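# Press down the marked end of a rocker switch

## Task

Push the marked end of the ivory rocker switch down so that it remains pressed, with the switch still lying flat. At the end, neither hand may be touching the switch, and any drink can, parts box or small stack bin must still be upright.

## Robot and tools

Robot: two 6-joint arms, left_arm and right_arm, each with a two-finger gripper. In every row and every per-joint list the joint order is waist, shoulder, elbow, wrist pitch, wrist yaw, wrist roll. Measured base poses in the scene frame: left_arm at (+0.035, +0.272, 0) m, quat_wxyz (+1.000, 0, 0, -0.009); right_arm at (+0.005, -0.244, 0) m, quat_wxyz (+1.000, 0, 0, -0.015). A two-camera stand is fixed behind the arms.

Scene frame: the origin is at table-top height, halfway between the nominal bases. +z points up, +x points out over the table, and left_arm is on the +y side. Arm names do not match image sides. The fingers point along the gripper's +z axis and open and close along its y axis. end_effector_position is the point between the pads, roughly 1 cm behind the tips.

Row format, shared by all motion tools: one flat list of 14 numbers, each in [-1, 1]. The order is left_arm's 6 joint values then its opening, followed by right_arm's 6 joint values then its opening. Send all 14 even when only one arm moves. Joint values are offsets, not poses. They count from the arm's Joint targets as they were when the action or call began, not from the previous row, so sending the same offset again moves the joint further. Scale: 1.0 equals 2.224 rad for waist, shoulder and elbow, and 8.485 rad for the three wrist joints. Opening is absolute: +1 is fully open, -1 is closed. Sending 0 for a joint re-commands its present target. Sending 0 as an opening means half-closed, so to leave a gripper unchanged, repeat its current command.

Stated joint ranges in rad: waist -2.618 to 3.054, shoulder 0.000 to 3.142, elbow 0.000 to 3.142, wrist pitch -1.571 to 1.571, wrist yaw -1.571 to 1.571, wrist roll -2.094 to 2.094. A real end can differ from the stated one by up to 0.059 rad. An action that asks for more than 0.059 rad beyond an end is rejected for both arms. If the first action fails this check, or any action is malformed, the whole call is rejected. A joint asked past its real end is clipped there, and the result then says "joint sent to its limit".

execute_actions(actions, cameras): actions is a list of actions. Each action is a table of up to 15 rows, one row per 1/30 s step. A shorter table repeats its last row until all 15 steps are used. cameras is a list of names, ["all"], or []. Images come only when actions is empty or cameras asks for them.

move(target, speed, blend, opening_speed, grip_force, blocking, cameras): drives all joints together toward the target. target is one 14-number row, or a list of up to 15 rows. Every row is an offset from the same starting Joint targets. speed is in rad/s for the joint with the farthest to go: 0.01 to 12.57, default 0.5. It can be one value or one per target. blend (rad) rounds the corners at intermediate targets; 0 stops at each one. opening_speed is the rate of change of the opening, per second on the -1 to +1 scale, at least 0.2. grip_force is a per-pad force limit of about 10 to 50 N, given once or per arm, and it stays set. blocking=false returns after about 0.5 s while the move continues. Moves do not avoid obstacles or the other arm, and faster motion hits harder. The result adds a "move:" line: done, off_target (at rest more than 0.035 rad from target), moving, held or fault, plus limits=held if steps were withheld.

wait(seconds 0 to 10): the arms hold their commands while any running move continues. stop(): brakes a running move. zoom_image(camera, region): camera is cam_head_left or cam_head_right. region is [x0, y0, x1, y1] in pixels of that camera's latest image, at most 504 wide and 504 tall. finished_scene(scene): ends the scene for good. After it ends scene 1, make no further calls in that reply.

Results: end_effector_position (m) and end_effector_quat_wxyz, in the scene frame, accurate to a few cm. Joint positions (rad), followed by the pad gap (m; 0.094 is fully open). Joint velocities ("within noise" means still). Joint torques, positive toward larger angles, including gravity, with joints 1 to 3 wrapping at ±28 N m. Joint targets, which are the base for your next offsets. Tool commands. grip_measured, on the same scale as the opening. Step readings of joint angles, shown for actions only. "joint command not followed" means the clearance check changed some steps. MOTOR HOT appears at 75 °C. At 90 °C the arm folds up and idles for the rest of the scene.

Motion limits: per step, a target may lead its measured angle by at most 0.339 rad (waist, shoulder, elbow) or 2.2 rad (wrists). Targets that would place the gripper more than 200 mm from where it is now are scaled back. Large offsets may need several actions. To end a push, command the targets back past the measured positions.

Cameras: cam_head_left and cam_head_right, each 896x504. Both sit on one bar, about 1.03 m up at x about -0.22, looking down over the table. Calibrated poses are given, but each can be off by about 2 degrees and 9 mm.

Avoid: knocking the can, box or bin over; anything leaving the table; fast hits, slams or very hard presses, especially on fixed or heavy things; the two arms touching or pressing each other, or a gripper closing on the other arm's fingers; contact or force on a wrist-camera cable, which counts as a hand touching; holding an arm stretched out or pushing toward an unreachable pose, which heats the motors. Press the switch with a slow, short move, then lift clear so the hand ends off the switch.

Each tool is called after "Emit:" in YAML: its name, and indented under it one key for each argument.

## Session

Emit:
execute_actions:
  actions: []
  cameras: ["all"]

Scene clock: 0.00 s.
left_arm: end_effector_position=(+0.4384, +0.2535, +0.1110) grip_measured=+1.000 end_effector_quat_wxyz=(+0.579, +0.028, +0.810, -0.084) | right_arm: end_effector_position=(+0.3956, -0.2768, +0.0802) grip_measured=+1.000 end_effector_quat_wxyz=(+0.559, +0.035, +0.828, +0.021)
Joint positions: left_arm=[0.065 1.514 0.411 0.774 0.215 -0.036 0.094] | right_arm=[-0.117 1.567 0.353 0.827 -0.132 0.026 0.094]
Joint velocities: within noise
Joint torques (N m): no reading
Heat: left arm: 25 °C; right arm: 30 °C.
Joint targets: left_arm=[0.065 1.504 0.421 0.784 0.216 -0.036] | right_arm=[-0.117 1.560 0.360 0.835 -0.133 0.026]
Tool commands: left_gripper/opening=+1.0 right_gripper/opening=+1.0

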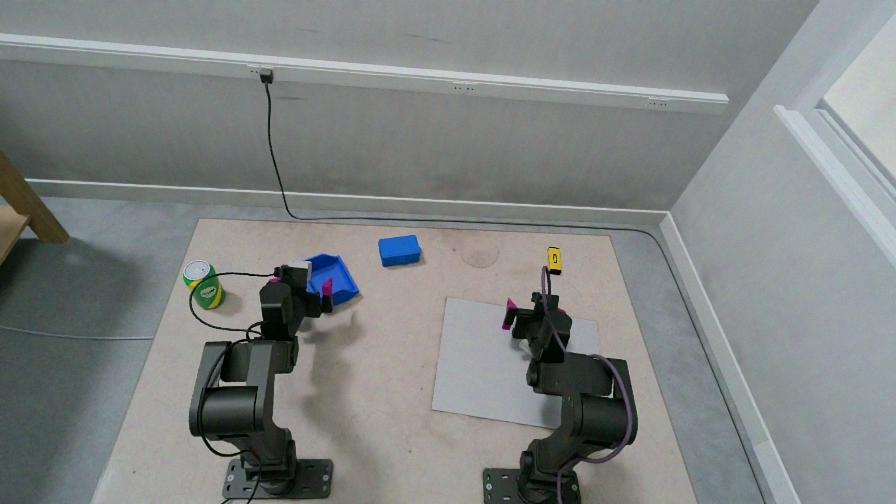

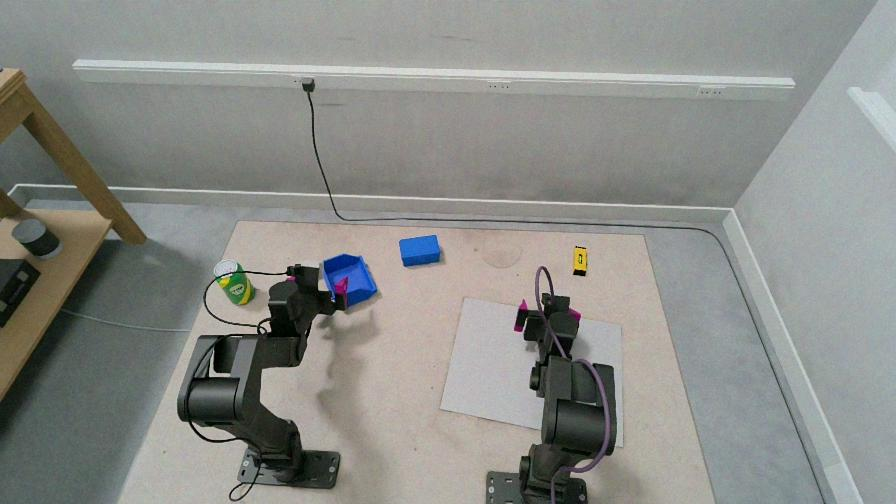

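Emit:
move:
  target: [0,0,0,0,0,0,1.0, -0.2397, -0.1169, 0.2878, -0.2045, 0.0157, -0.0031, -1.0]
  speed: 0.9
  opening_speed: 1.2
  cameras: ["all"]

Emit:
zoom_image:
  camera: "cam_head_left"
  region: [480, 320, 600, 410]

Emit:
zoom_image:
  camera: "cam_head_right"
  region: [500, 320, 620, 410]

Scene clock: 5.43 s.
left_arm: end_effector_position=(+0.4384, +0.2535, +0.1110) grip_measured=+1.000 end_effector_quat_wxyz=(+0.579, +0.028, +0.810, -0.084) | right_arm: end_effector_position=(+0.2286, -0.4199, +0.1070) grip_measured=-0.997 end_effector_quat_wxyz=(+0.154, +0.329, +0.931, -0.048)
Joint positions: left_arm=[0.065 1.514 0.411 0.774 0.215 -0.036 0.094] | right_arm=[-0.647 1.322 0.963 -0.89 -0.011 0.004 0]
Joint torques (N m): left_arm=[-0.03 -5.35 7.2 2.24 0.07 -0.02] | right_arm=[-0.35 -5.05 10.18 0.87 0.12 -0.07]
Heat: left arm: 26 °C; right arm: 31 °C.
Joint targets: left_arm=[0.065 1.504 0.421 0.784 0.216 -0.036] | right_arm=[-0.650 1.300 1.000 -0.900 0.000 0.000]
move: off_target (right_arm); right_arm: the elbow is farthest, 0.037 rad from its target

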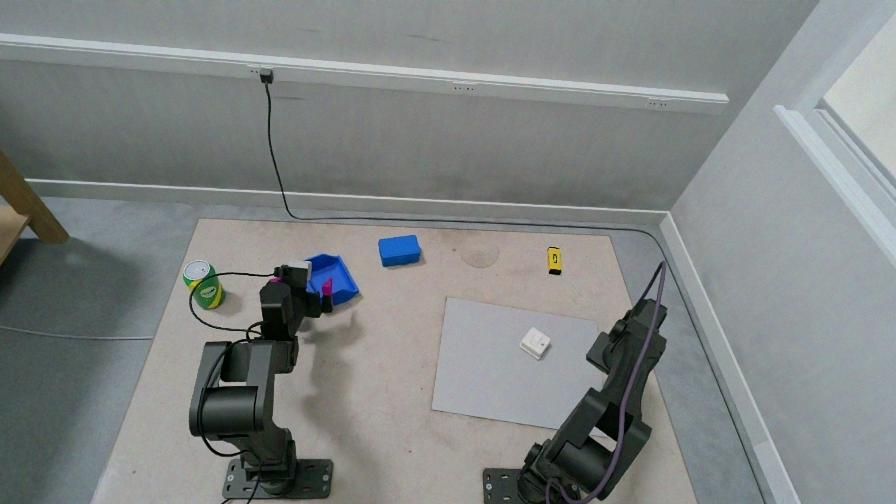

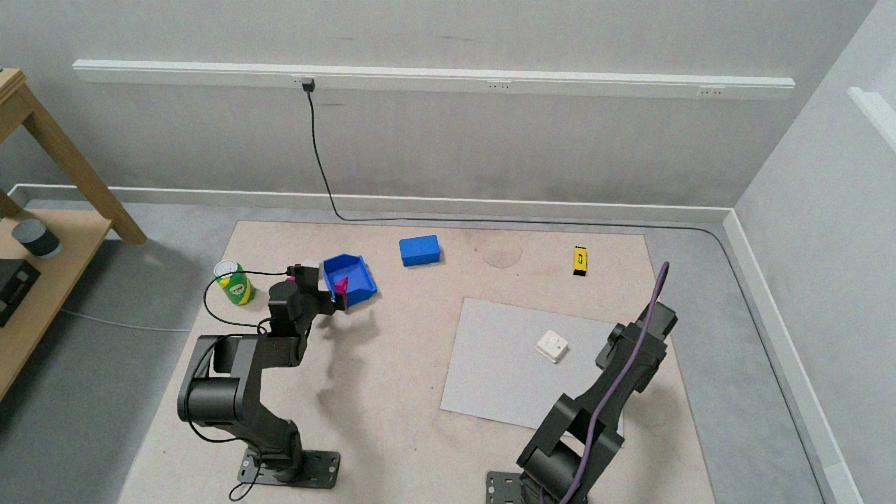

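Scaled by 4.200 from the camera's 896x504 image, which has a finer 1280x720 frame.

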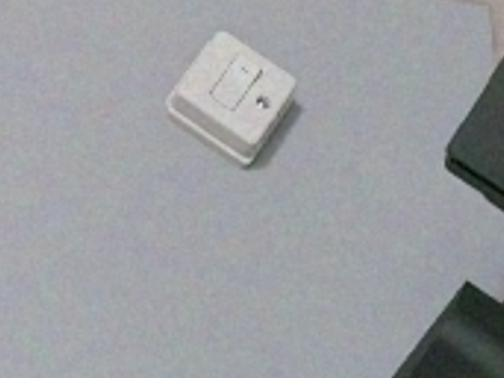

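Scaled by 4.200 from the camera's 896x504 image, which has a finer 1280x720 frame.

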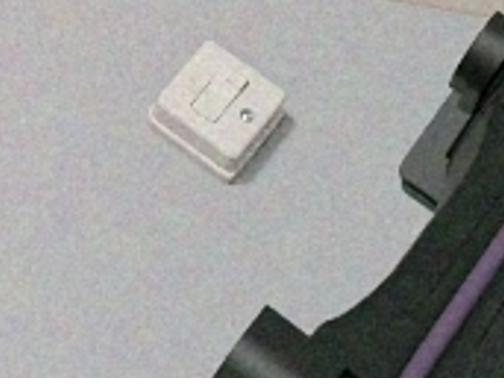

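Emit:
zoom_image:
  camera: "cam_head_left"
  region: [515, 325, 555, 365]

Emit:
zoom_image:
  camera: "cam_head_right"
  region: [532, 327, 572, 367]

Scaled by 12.600 from the camera's 896x504 image, which has a finer 1280x720 frame.

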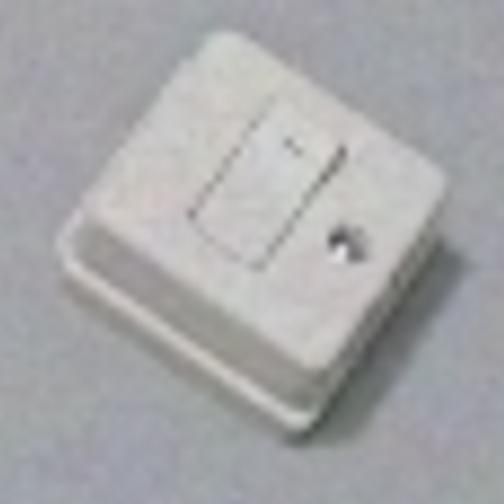

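Scaled by 12.600 from the camera's 896x504 image, which has a finer 1280x720 frame.

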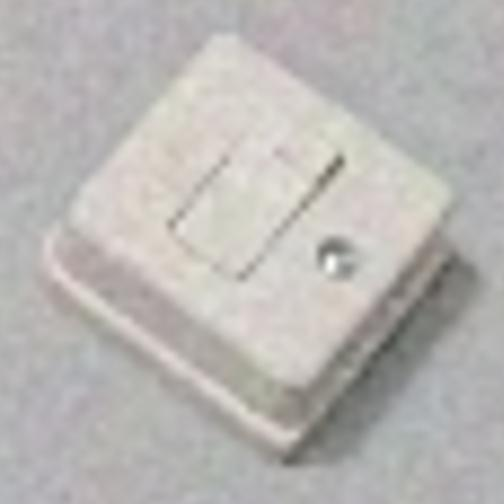

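Emit:
move:
  target: [0,0,0,0,0,0,1.0, 0.2226, 0.2572, 0.2086, -0.02793, 0.0009, 0, -1.0]
  speed: 0.8
  cameras: ["all"]

Emit:
zoom_image:
  camera: "cam_head_left"
  region: [505, 310, 565, 370]

Emit:
zoom_image:
  camera: "cam_head_right"
  region: [522, 312, 582, 372]

Scene clock: 12.23 s.
left_arm: end_effector_position=(+0.4384, +0.2535, +0.1110) grip_measured=+1.000 end_effector_quat_wxyz=(+0.579, +0.028, +0.810, -0.084) | right_arm: end_effector_position=(+0.3449, -0.3045, +0.0729) grip_measured=-0.997 end_effector_quat_wxyz=(+0.006, +0.091, +0.996, +0.000)
Joint positions: left_arm=[0.065 1.514 0.411 0.774 0.215 -0.036 0.094] | right_arm=[-0.15 1.859 1.426 -1.125 -0.002 0.003 0]
Joint torques (N m): left_arm=[-0.03 -5.34 7.28 2.23 0.08 -0.04] | right_arm=[-0.47 -6.65 9.68 0.23 0.11 -0.05]
Heat: left arm: 27 °C; right arm: 32 °C.
Joint targets: left_arm=[0.065 1.504 0.421 0.784 0.216 -0.036] | right_arm=[-0.155 1.872 1.464 -1.137 0.008 0.000]
move: off_target (right_arm); right_arm: the elbow is farthest, 0.038 rad from its target

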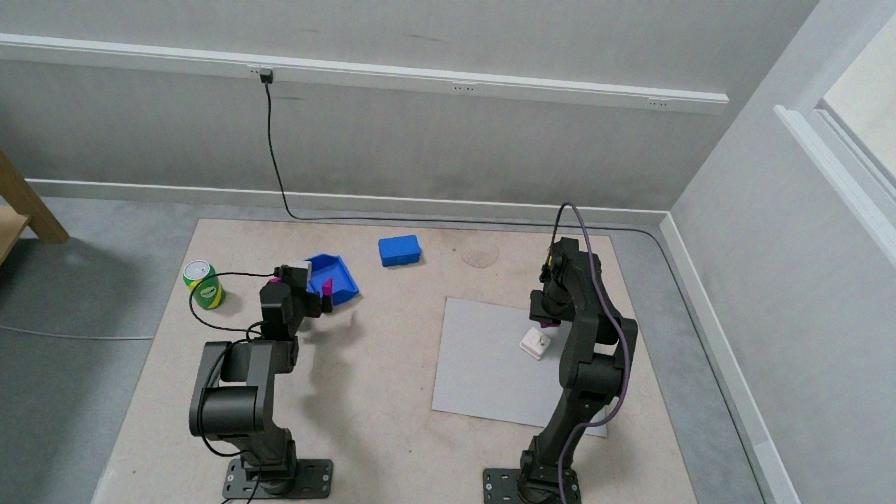

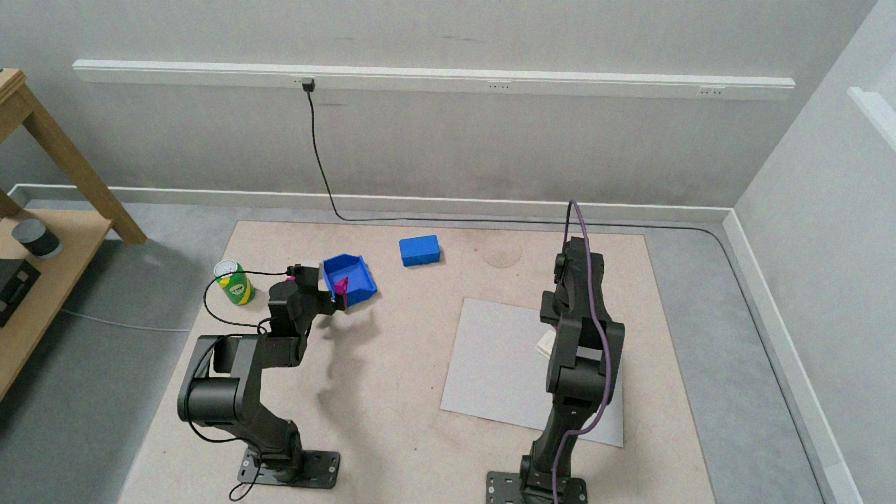

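Scaled by 8.400 from the camera's 896x504 image, which has a finer 1280x720 frame.

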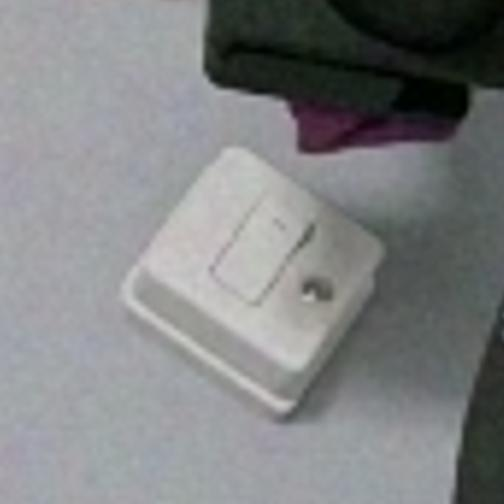

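Scaled by 8.400 from the camera's 896x504 image, which has a finer 1280x720 frame.

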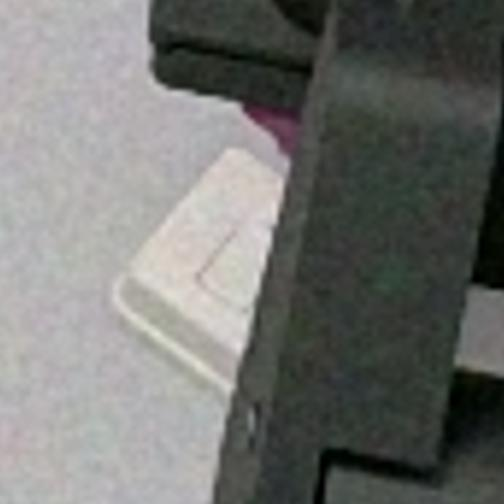

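Emit:
move:
  target:
    - [0,0,0,0,0,0,1.0, 0, 0.0063, -0.0433, 0.00943, 0, 0, -1.0]
    - [0,0,0,0,0,0,1.0, 0, 0.0160, -0.0705, 0.01874, 0, 0, -1.0]
  speed: [0.25, 0.06]
  blend: [0.02, 0]
  cameras: ["cam_head_left", "cam_head_right"]

Emit:
zoom_image:
  camera: "cam_head_left"
  region: [505, 310, 565, 370]

Scene clock: 22.30 s.
left_arm: end_effector_position=(+0.4384, +0.2535, +0.1110) grip_measured=+1.000 end_effector_quat_wxyz=(+0.579, +0.028, +0.810, -0.084) | right_arm: end_effector_position=(+0.3448, -0.3044, +0.0422) grip_measured=-0.997 end_effector_quat_wxyz=(+0.008, +0.091, +0.996, +0.000)
Joint positions: left_arm=[0.065 1.514 0.411 0.774 0.215 -0.036 0.094] | right_arm=[-0.15 1.884 1.333 -1.003 -0.002 0.003 0]
Joint torques (N m): left_arm=[0.01 -5.3 7.19 2.21 0.1 0] | right_arm=[-0.46 -5.98 4.21 0.65 0.11 -0.06]
Heat: left arm: 29 °C; right arm: 33 °C.
Joint targets: left_arm=[0.065 1.504 0.421 0.784 0.216 -0.036] | right_arm=[-0.155 1.908 1.307 -0.978 0.008 0.000]
move: done

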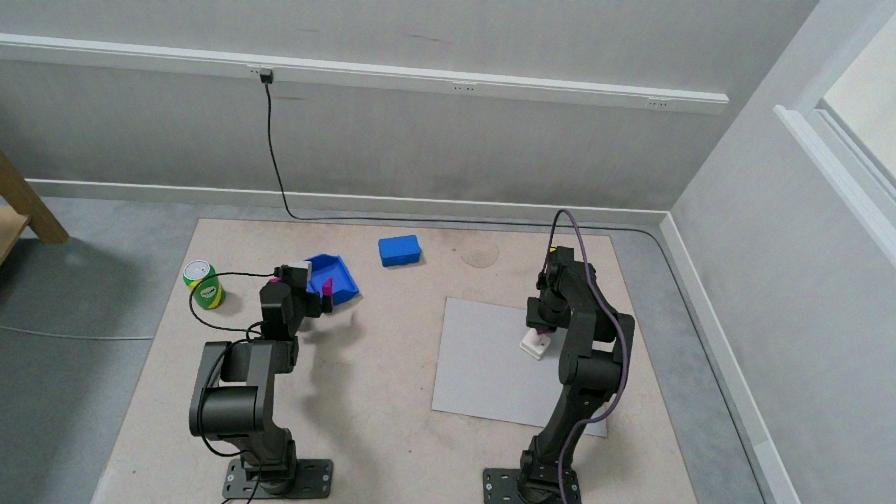

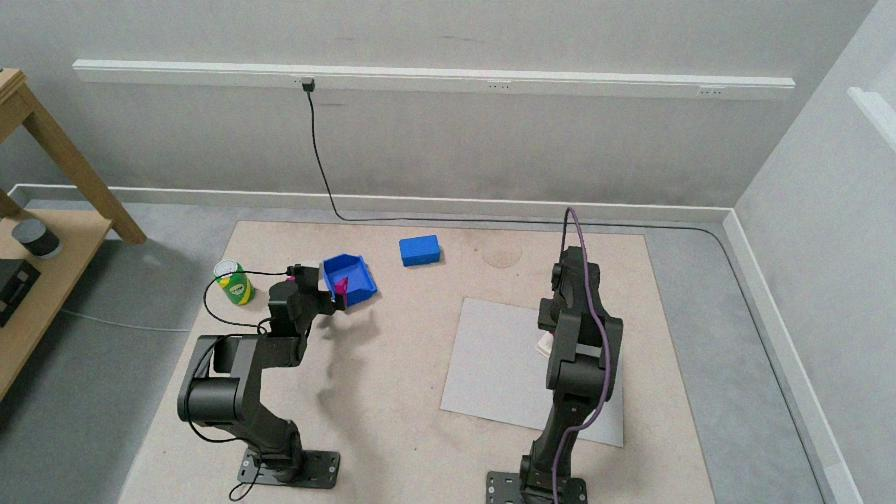

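Scaled by 8.400 from the camera's 896x504 image, which has a finer 1280x720 frame.

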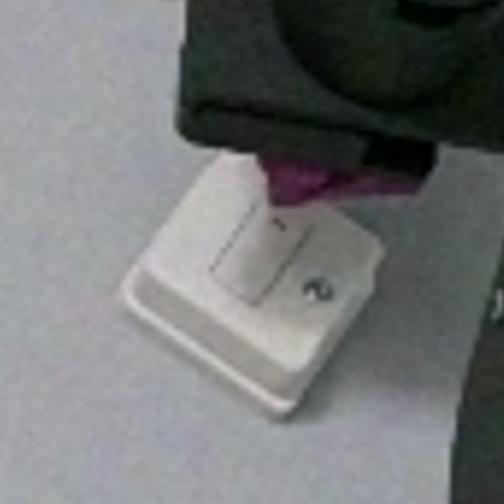

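Emit:
zoom_image:
  camera: "cam_head_left"
  region: [515, 325, 555, 365]

Scaled by 12.600 from the camera's 896x504 image, which has a finer 1280x720 frame.

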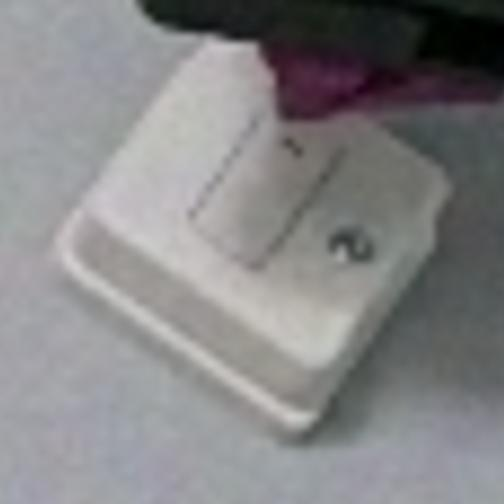

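Emit:
move:
  target:
    - [0,0,0,0,0,0,1.0, 0, -0.0103, 0.0414, -0.0099, 0, 0, -1.0]
    - [0,0,0,0,0,0,1.0, 0.0054, -0.0211, 0.0337, -0.01285, 0, 0, -1.0]
    - [0,0,0,0,0,0,1.0, 0.0054, -0.0094, -0.0114, 0.0008, 0, 0, -1.0]
  speed: [0.15, 0.15, 0.07]
  blend: [0.01, 0, 0]
  cameras: ["cam_head_left", "cam_head_right"]

Emit:
zoom_image:
  camera: "cam_head_left"
  region: [515, 325, 555, 365]

Scene clock: 32.13 s.
left_arm: end_effector_position=(+0.4384, +0.2535, +0.1110) grip_measured=+1.000 end_effector_quat_wxyz=(+0.579, +0.028, +0.810, -0.084) | right_arm: end_effector_position=(+0.3391, -0.3040, +0.0363) grip_measured=-0.997 end_effector_quat_wxyz=(+0.001, +0.091, +0.996, -0.001)
Joint positions: left_arm=[0.065 1.514 0.411 0.774 0.215 -0.036 0.094] | right_arm=[-0.15 1.884 1.308 -0.994 0.002 0.003 0]
Joint torques (N m): left_arm=[-0.02 -5.34 7.31 2.22 0.07 -0.04] | right_arm=[0.64 -7.35 4.04 0.58 0.08 -0.05]
Heat: left arm: 30 °C; right arm: 33 °C.
Joint targets: left_arm=[0.065 1.504 0.421 0.784 0.216 -0.036] | right_arm=[-0.143 1.887 1.282 -0.971 0.008 0.000]
move: done

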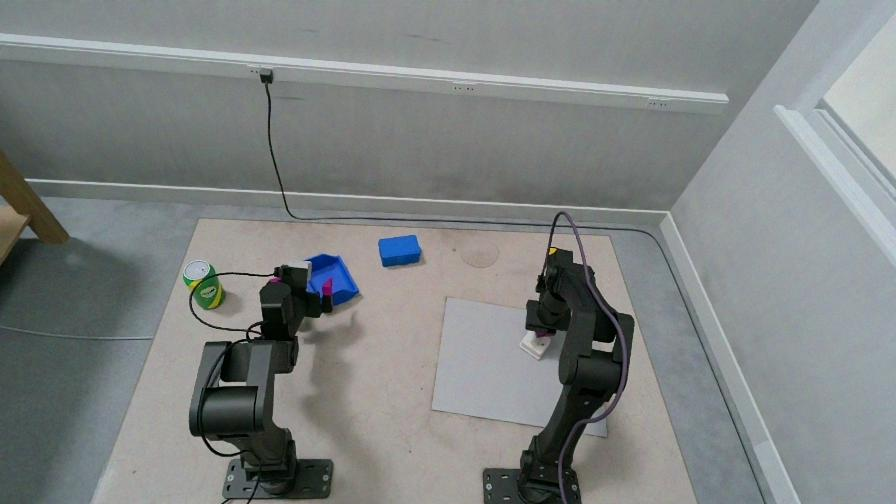

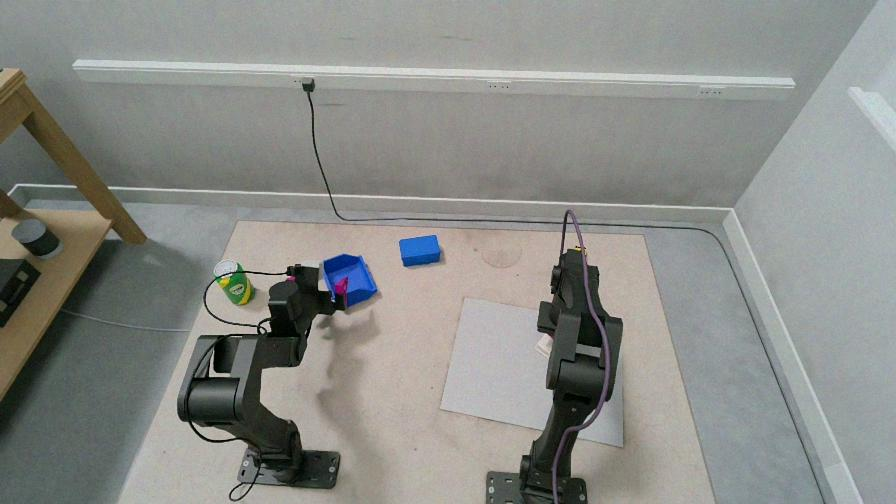

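Scaled by 12.600 from the camera's 896x504 image, which has a finer 1280x720 frame.

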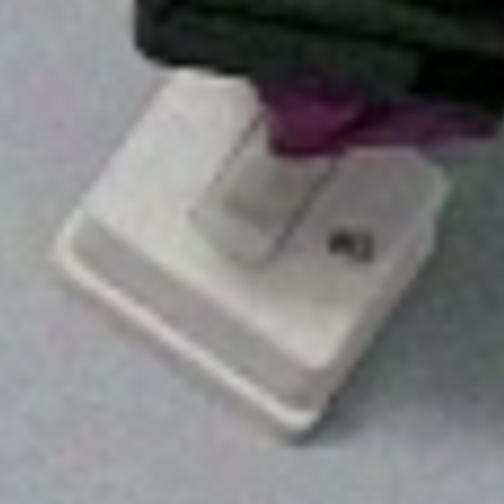

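Emit:
move:
  target: [0,0,0,0,0,0,1.0, -0.0054, -0.0067, 0.0818, -0.0196, 0, 0, -1.0]
  speed: 0.3
  cameras: ["cam_head_left"]

Emit:
zoom_image:
  camera: "cam_head_left"
  region: [515, 325, 555, 365]

Scene clock: 34.97 s.
left_arm: end_effector_position=(+0.4384, +0.2535, +0.1110) grip_measured=+1.000 end_effector_quat_wxyz=(+0.579, +0.028, +0.810, -0.084) | right_arm: end_effector_position=(+0.3450, -0.3051, +0.0662) grip_measured=-0.997 end_effector_quat_wxyz=(-0.004, +0.091, +0.996, +0.000)
Joint positions: left_arm=[0.065 1.514 0.411 0.774 0.215 -0.036 0.094] | right_arm=[-0.15 1.884 1.431 -1.126 0.002 0.003 0]
Joint torques (N m): left_arm=[-0.03 -5.31 7.3 2.23 0.09 -0.04] | right_arm=[-0.46 -8.57 9.14 0.23 0.07 -0.05]
Heat: left arm: 30 °C; right arm: 33 °C.
Joint targets: left_arm=[0.065 1.504 0.421 0.784 0.216 -0.036] | right_arm=[-0.155 1.872 1.464 -1.137 0.008 0.000]
move: done
Images, in order (width x height): cam_head_left 896x504.

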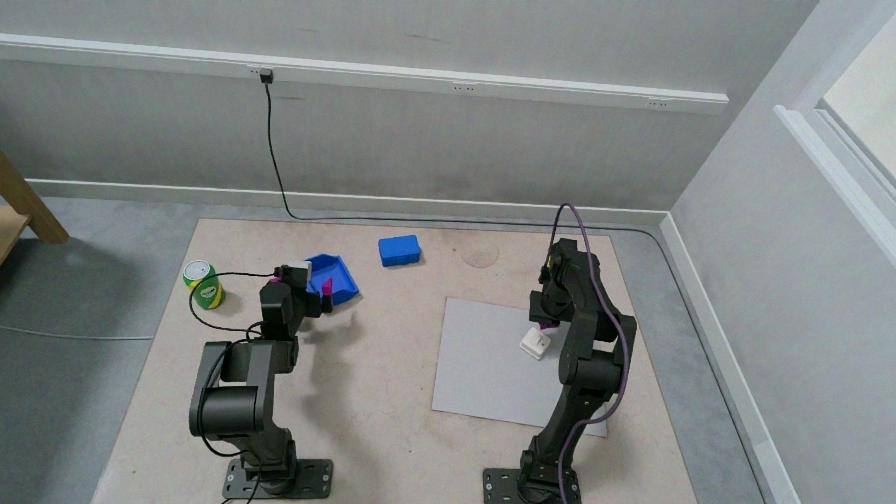

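Scaled by 12.600 from the camera's 896x504 image, which has a finer 1280x720 frame.

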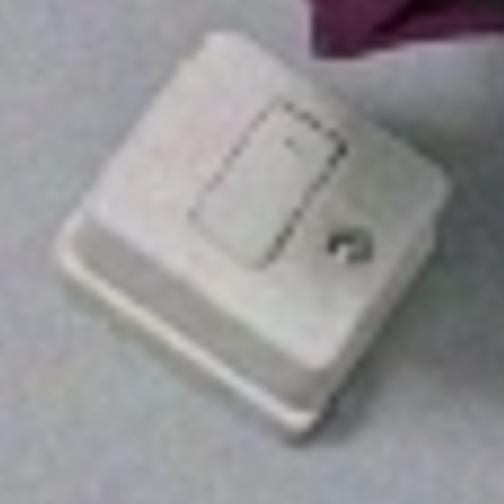

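Emit:
move:
  target: [0,0,0,0,0,0,1.0, -0.18, -0.2, -0.1, -0.005, 0, 0, -1.0]
  speed: 0.8
  cameras: ["cam_head_left", "cam_head_right"]

Emit:
zoom_image:
  camera: "cam_head_left"
  region: [515, 325, 555, 365]

Emit:
zoom_image:
  camera: "cam_head_right"
  region: [532, 327, 572, 367]

Scene clock: 38.83 s.
left_arm: end_effector_position=(+0.4384, +0.2535, +0.1110) grip_measured=+1.000 end_effector_quat_wxyz=(+0.579, +0.028, +0.810, -0.084) | right_arm: end_effector_position=(+0.2487, -0.4051, +0.1510) grip_measured=-0.997 end_effector_quat_wxyz=(+0.104, +0.287, +0.952, -0.034)
Joint positions: left_arm=[0.065 1.514 0.411 0.774 0.215 -0.036 0.094] | right_arm=[-0.554 1.443 1.263 -1.171 0.005 0.002 0]
Joint torques (N m): left_arm=[-0.01 -5.33 7.31 2.22 0.09 -0.04] | right_arm=[-0.13 -5.46 5.09 0.7 0.03 -0.04]
Heat: left arm: 31 °C; right arm: 33 °C.
Joint targets: left_arm=[0.065 1.504 0.421 0.784 0.216 -0.036] | right_arm=[-0.555 1.427 1.241 -1.180 0.008 -0.001]
move: done

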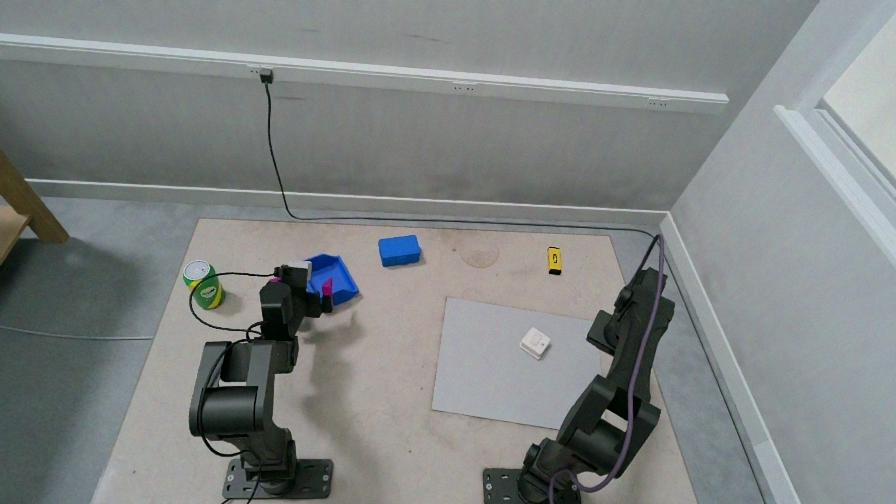

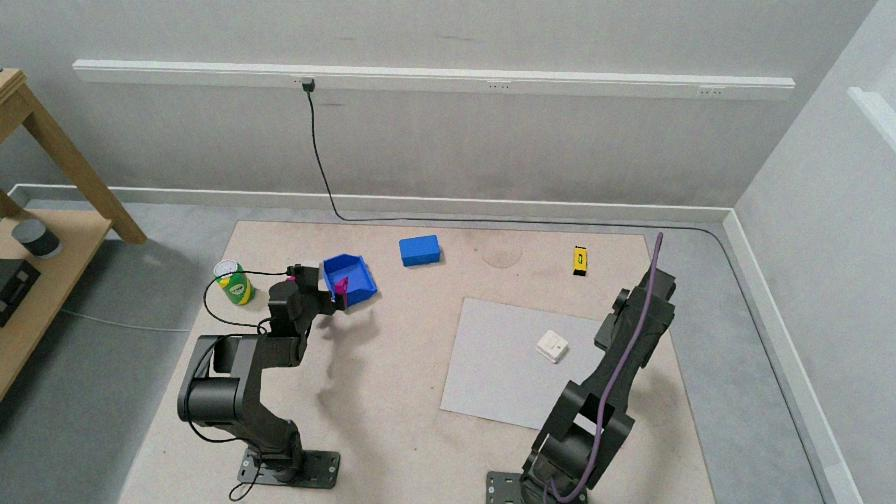

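Scaled by 12.600 from the camera's 896x504 image, which has a finer 1280x720 frame.

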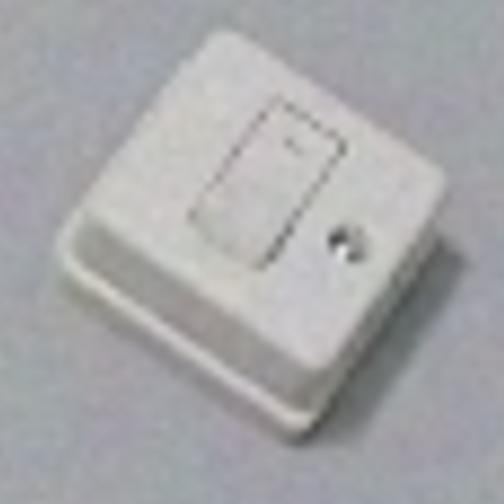

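Scaled by 12.600 from the camera's 896x504 image, which has a finer 1280x720 frame.

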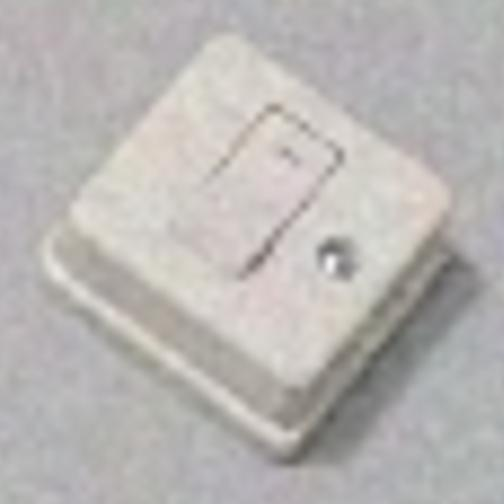

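Emit:
finished_scene:
  scene: 2

The scene is finished: the task was done.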